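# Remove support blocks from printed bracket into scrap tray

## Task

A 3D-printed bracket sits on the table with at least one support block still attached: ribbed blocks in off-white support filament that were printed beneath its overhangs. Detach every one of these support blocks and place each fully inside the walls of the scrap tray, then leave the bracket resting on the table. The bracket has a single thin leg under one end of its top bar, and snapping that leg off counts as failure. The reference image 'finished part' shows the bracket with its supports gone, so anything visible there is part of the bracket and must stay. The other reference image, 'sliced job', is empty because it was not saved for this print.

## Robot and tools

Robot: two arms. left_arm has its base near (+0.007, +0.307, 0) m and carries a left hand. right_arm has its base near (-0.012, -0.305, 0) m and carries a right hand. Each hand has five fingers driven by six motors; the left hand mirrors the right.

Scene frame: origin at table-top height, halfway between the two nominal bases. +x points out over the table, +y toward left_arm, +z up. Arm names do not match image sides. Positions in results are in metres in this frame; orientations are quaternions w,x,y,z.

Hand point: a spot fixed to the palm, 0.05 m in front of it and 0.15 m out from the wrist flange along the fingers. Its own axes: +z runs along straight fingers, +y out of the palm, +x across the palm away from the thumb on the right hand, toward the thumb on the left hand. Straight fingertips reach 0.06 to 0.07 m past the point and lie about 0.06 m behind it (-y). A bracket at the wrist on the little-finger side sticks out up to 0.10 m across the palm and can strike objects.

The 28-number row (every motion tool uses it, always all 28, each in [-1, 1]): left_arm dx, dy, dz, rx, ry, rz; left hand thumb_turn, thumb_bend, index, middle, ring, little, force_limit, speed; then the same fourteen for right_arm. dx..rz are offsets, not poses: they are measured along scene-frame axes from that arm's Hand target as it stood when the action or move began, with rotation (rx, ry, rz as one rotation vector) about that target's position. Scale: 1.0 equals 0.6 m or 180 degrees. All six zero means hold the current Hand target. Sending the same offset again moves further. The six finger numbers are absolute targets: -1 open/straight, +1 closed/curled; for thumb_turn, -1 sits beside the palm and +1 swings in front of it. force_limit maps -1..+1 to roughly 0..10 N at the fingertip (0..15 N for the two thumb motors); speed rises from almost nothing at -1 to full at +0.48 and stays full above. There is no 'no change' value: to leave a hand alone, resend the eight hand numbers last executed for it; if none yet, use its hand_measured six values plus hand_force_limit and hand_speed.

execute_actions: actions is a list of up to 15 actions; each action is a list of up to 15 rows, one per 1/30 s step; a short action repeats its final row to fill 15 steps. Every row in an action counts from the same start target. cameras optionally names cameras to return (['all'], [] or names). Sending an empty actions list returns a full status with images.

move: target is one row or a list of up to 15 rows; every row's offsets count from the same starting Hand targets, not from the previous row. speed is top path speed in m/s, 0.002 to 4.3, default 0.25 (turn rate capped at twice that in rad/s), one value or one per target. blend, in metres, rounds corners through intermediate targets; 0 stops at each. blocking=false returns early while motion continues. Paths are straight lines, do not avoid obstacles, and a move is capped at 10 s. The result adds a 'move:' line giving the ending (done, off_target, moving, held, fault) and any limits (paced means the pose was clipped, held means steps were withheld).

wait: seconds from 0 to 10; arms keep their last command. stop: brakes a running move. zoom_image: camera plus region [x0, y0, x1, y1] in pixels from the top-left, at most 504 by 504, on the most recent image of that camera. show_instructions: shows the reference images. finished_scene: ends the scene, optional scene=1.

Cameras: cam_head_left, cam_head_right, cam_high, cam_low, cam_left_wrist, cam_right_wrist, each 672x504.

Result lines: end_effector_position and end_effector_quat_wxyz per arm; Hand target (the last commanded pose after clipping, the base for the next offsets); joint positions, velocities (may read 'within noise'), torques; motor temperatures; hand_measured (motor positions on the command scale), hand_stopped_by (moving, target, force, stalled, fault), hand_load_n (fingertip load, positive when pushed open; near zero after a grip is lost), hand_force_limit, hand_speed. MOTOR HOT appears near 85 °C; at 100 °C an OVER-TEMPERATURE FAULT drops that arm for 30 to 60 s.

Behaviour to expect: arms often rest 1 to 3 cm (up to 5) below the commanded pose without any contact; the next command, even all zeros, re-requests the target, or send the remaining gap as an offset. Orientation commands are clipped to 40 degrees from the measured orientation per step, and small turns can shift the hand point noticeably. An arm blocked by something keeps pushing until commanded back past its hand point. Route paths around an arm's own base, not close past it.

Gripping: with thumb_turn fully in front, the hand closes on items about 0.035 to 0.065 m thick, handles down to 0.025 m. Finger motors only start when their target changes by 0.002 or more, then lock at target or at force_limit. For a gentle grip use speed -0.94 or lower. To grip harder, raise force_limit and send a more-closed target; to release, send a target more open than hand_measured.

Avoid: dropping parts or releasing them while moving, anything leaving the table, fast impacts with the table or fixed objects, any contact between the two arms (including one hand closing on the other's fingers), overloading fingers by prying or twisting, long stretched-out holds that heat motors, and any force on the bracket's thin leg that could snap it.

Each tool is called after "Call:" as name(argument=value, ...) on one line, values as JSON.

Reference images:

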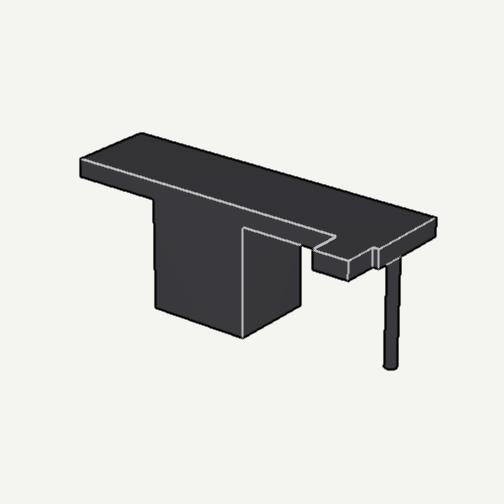

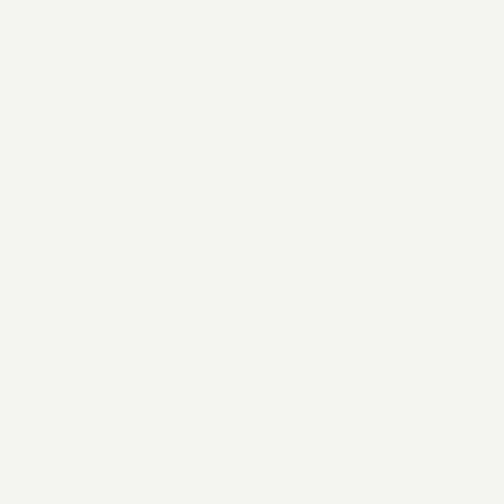

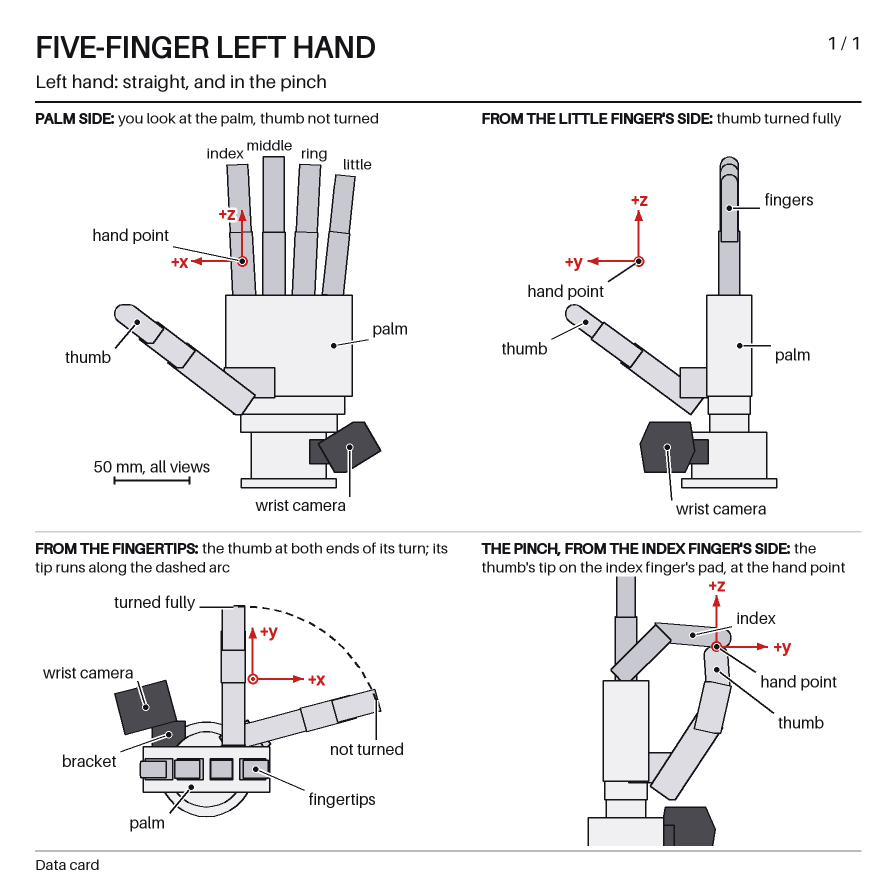

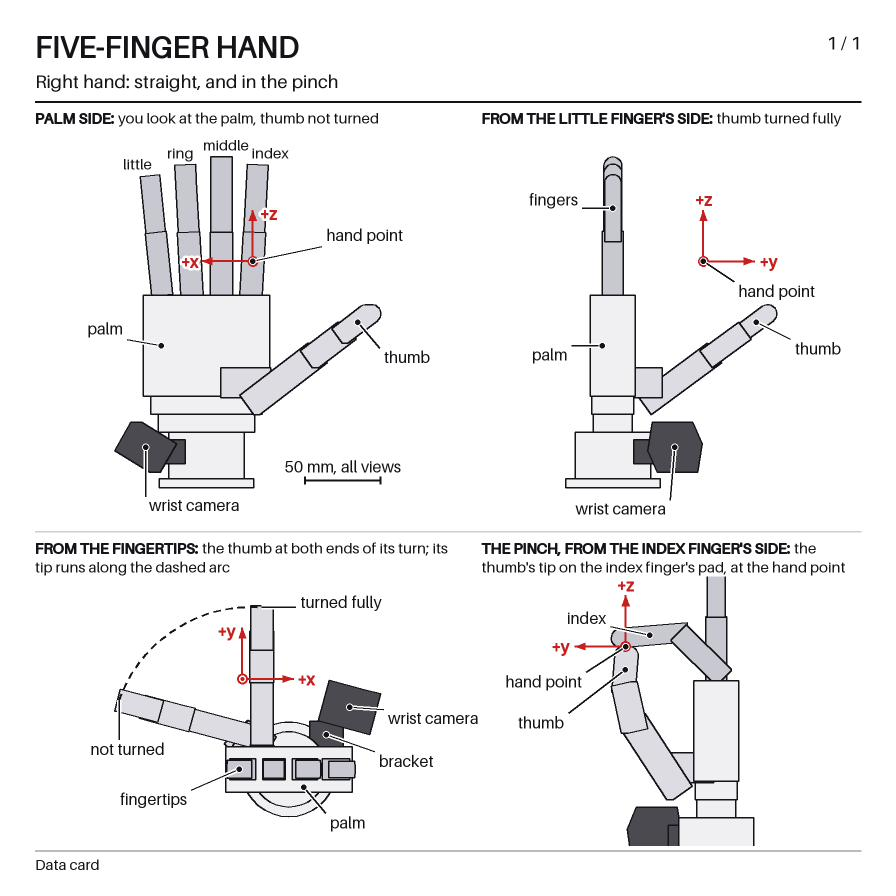

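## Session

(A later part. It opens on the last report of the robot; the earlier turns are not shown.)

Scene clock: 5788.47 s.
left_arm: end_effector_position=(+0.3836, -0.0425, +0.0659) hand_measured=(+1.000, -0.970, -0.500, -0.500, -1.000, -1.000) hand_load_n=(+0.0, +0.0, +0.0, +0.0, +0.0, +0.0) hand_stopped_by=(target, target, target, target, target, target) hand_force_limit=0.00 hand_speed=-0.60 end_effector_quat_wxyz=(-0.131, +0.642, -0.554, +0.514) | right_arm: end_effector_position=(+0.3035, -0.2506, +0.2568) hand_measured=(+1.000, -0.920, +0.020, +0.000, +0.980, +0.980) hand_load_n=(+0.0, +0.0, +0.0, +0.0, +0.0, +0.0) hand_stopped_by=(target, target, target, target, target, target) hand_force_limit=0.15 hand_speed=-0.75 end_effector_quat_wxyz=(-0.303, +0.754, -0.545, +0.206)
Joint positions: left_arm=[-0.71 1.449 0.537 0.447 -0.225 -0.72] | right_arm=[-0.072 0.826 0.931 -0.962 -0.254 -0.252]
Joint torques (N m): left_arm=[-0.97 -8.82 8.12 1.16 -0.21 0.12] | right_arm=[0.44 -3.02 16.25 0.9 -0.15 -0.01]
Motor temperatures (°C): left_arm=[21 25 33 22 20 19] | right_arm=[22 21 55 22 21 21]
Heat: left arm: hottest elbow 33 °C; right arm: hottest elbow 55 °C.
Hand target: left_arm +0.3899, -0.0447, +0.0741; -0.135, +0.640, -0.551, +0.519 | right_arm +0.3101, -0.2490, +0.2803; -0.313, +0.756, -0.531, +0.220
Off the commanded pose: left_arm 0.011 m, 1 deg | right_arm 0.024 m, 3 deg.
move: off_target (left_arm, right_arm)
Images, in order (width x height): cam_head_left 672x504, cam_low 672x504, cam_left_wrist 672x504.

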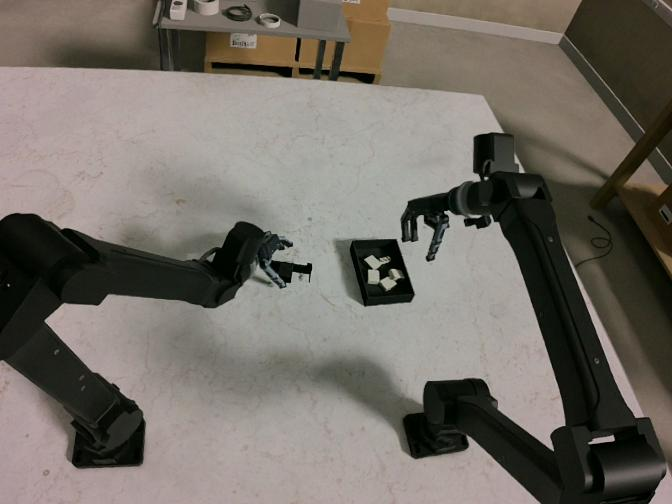

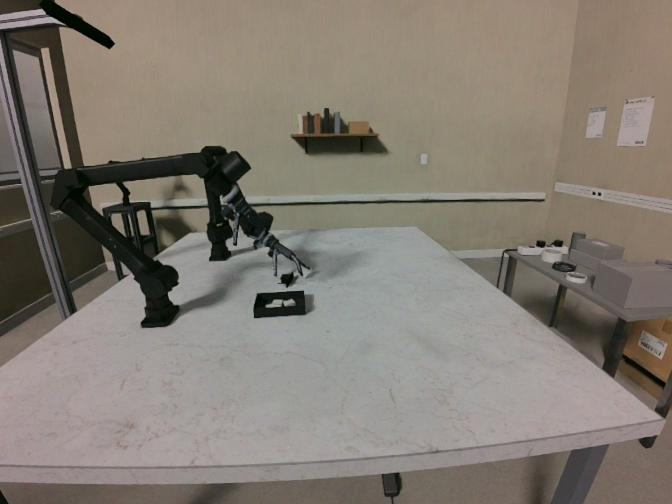

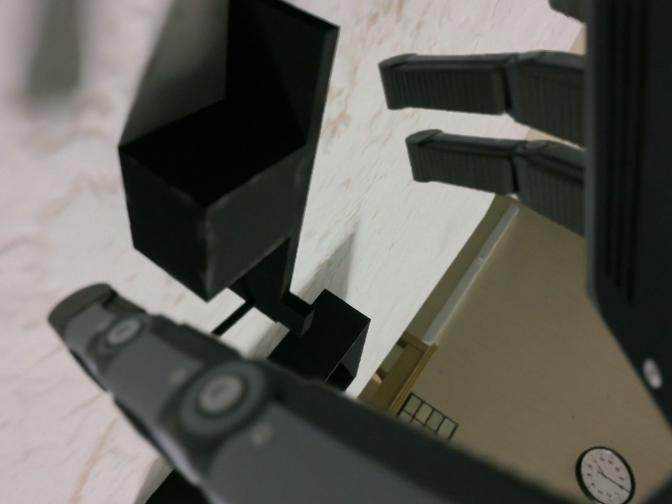

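Call:
move(target=[[-0.005,0.0,0.08,0,0,0,1,-0.97,-0.5,-0.5,-1,-1,0,-0.6,0,0,0,0,0,0,1,-0.92,0.02,0.0,0.98,0.98,0.15,-0.75],[-0.08,0.15,0.2,0,0,0,1,-0.97,-0.5,-0.5,-1,-1,0,-0.6,-0.08,-0.12,0,0,0,0,1,-0.92,0.02,0.0,0.98,0.98,0.15,-0.75]], speed=[0.04, 0.12], cameras=["all"])

Call:
zoom_image(camera="cam_head_left", region=[260, 220, 350, 310])

Call:
zoom_image(camera="cam_head_left", region=[340, 230, 430, 320])

Scene clock: 5797.93 s.
left_arm: end_effector_position=(+0.3451, +0.0392, +0.2043) hand_measured=(+1.000, -0.970, -0.500, -0.500, -1.000, -1.000) hand_load_n=(+0.0, +0.0, +0.0, +0.0, +0.0, +0.0) hand_stopped_by=(target, target, target, target, target, target) hand_force_limit=0.00 hand_speed=-0.60 end_effector_quat_wxyz=(-0.132, +0.637, -0.546, +0.528) | right_arm: end_effector_position=(+0.2598, -0.3174, +0.2654) hand_measured=(+1.000, -0.920, +0.020, +0.000, +0.980, +0.980) hand_load_n=(+0.0, -0.5, +0.0, +0.0, +0.0, +0.0) hand_stopped_by=(target, target, target, target, target, target) hand_force_limit=0.15 hand_speed=-0.75 end_effector_quat_wxyz=(-0.312, +0.755, -0.538, +0.207)
Joint positions: left_arm=[-0.569 0.87 0.547 -0.098 -0.097 -0.66] | right_arm=[-0.411 0.756 0.931 -1.125 -0.482 -0.542]
Joint torques (N m): left_arm=[-0.62 -3.72 8.72 1.17 -0.01 0.17] | right_arm=[-0.67 -2.14 14.49 0.72 -0.3 0]
Motor temperatures (°C): left_arm=[21 25 33 22 20 19] | right_arm=[22 21 55 22 21 21]
Heat: left arm: hottest elbow 33 °C; right arm: hottest elbow 55 °C.
Hand target: left_arm +0.3419, +0.0453, +0.1941; -0.135, +0.640, -0.551, +0.519 | right_arm +0.2621, -0.3210, +0.2803; -0.313, +0.756, -0.531, +0.220
Off the commanded pose: left_arm 0.012 m, 1 deg | right_arm 0.015 m, 2 deg.
move: off_target (left_arm, right_arm)

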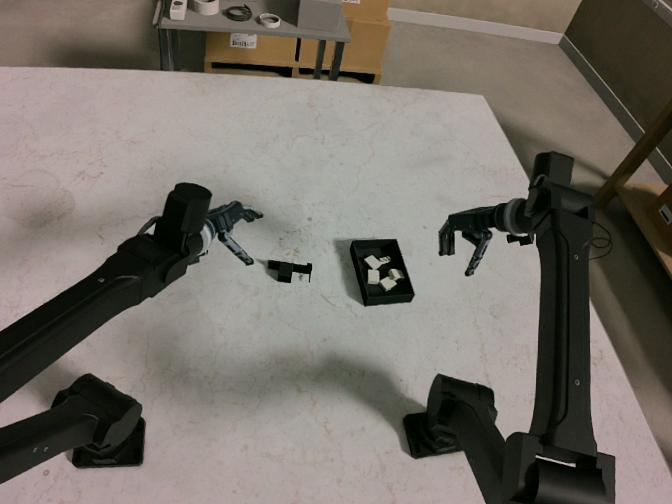

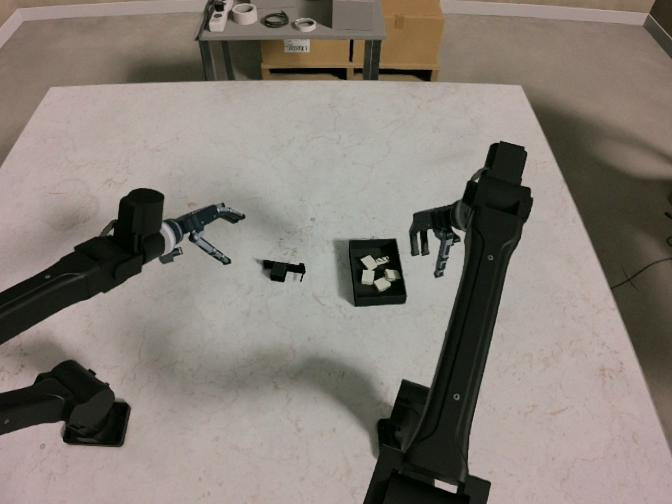

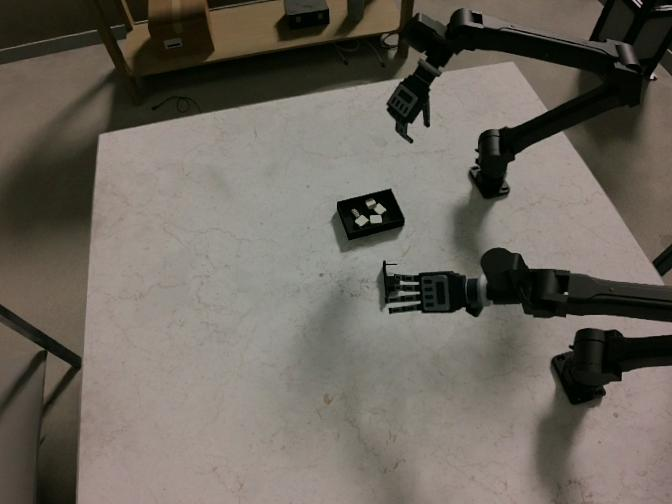

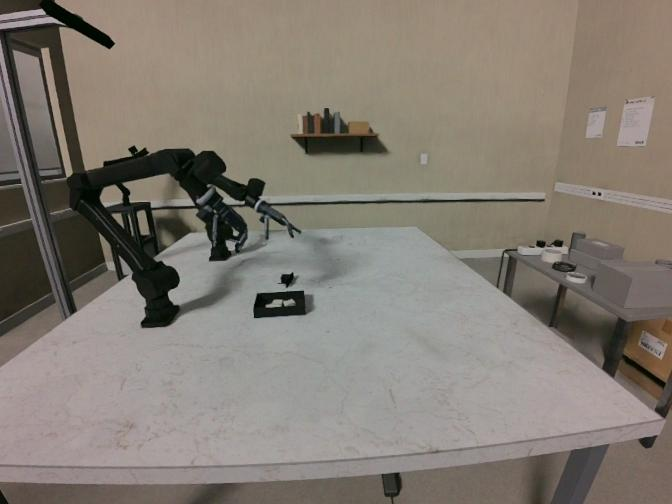

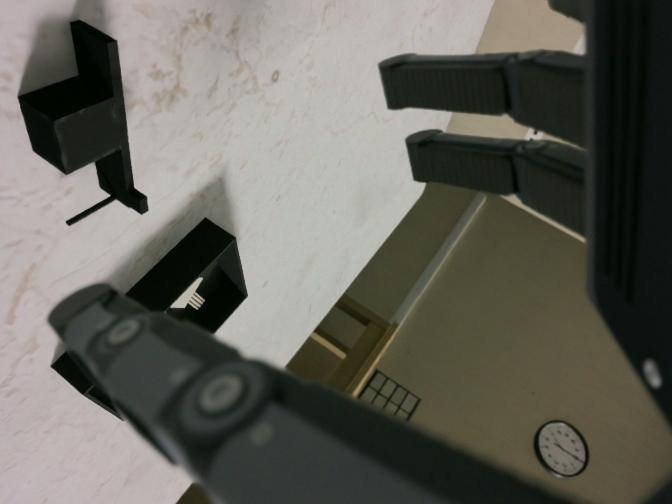

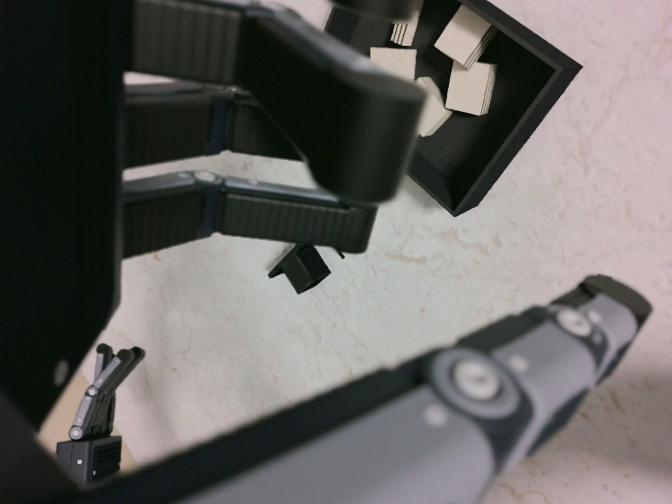

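Scaled by 5.600 from the camera's 672x504 image, which has a finer 960x720 frame.

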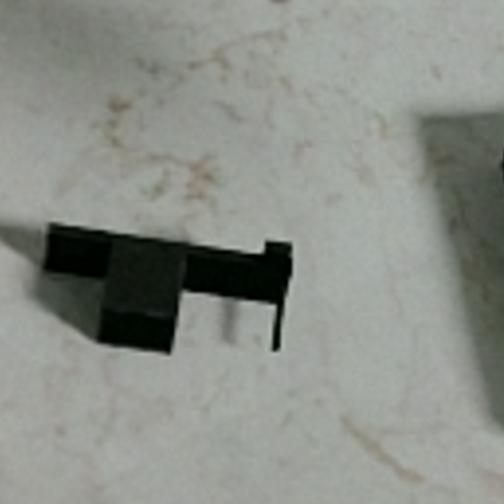

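Scaled by 5.600 from the camera's 672x504 image, which has a finer 960x720 frame.

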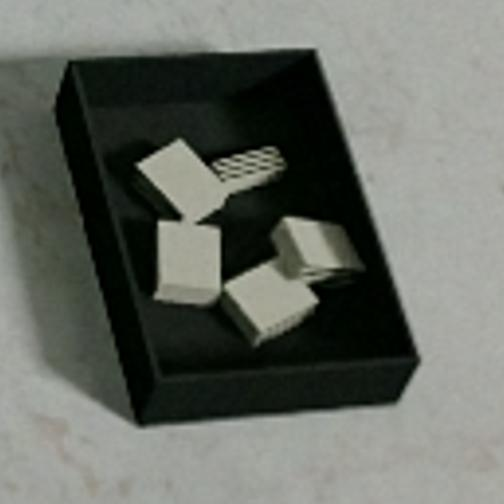

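Call:
zoom_image(camera="cam_left_wrist", region=[0, 0, 260, 260])

Call:
zoom_image(camera="cam_right_wrist", region=[240, 0, 600, 320])

Scaled by 1.938 from the camera's 672x504 image, which has a finer 960x720 frame.

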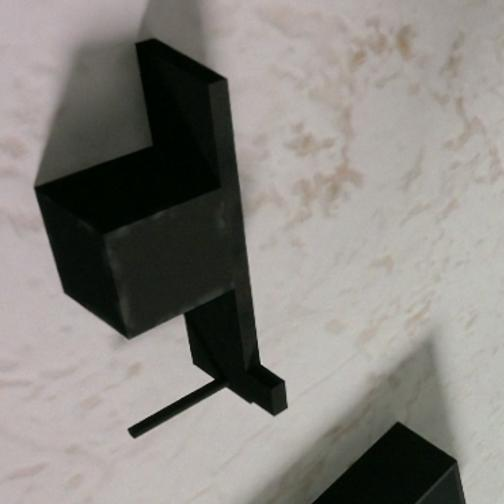

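Scaled by 1.400 from the camera's 672x504 image, which has a finer 960x720 frame.

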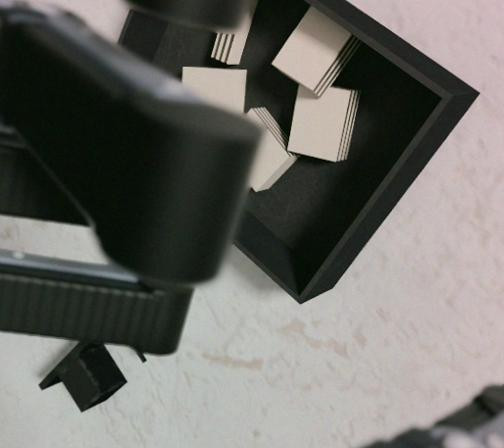

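Call:
finished_scene(scene=1)

The scene is finished: the task was done.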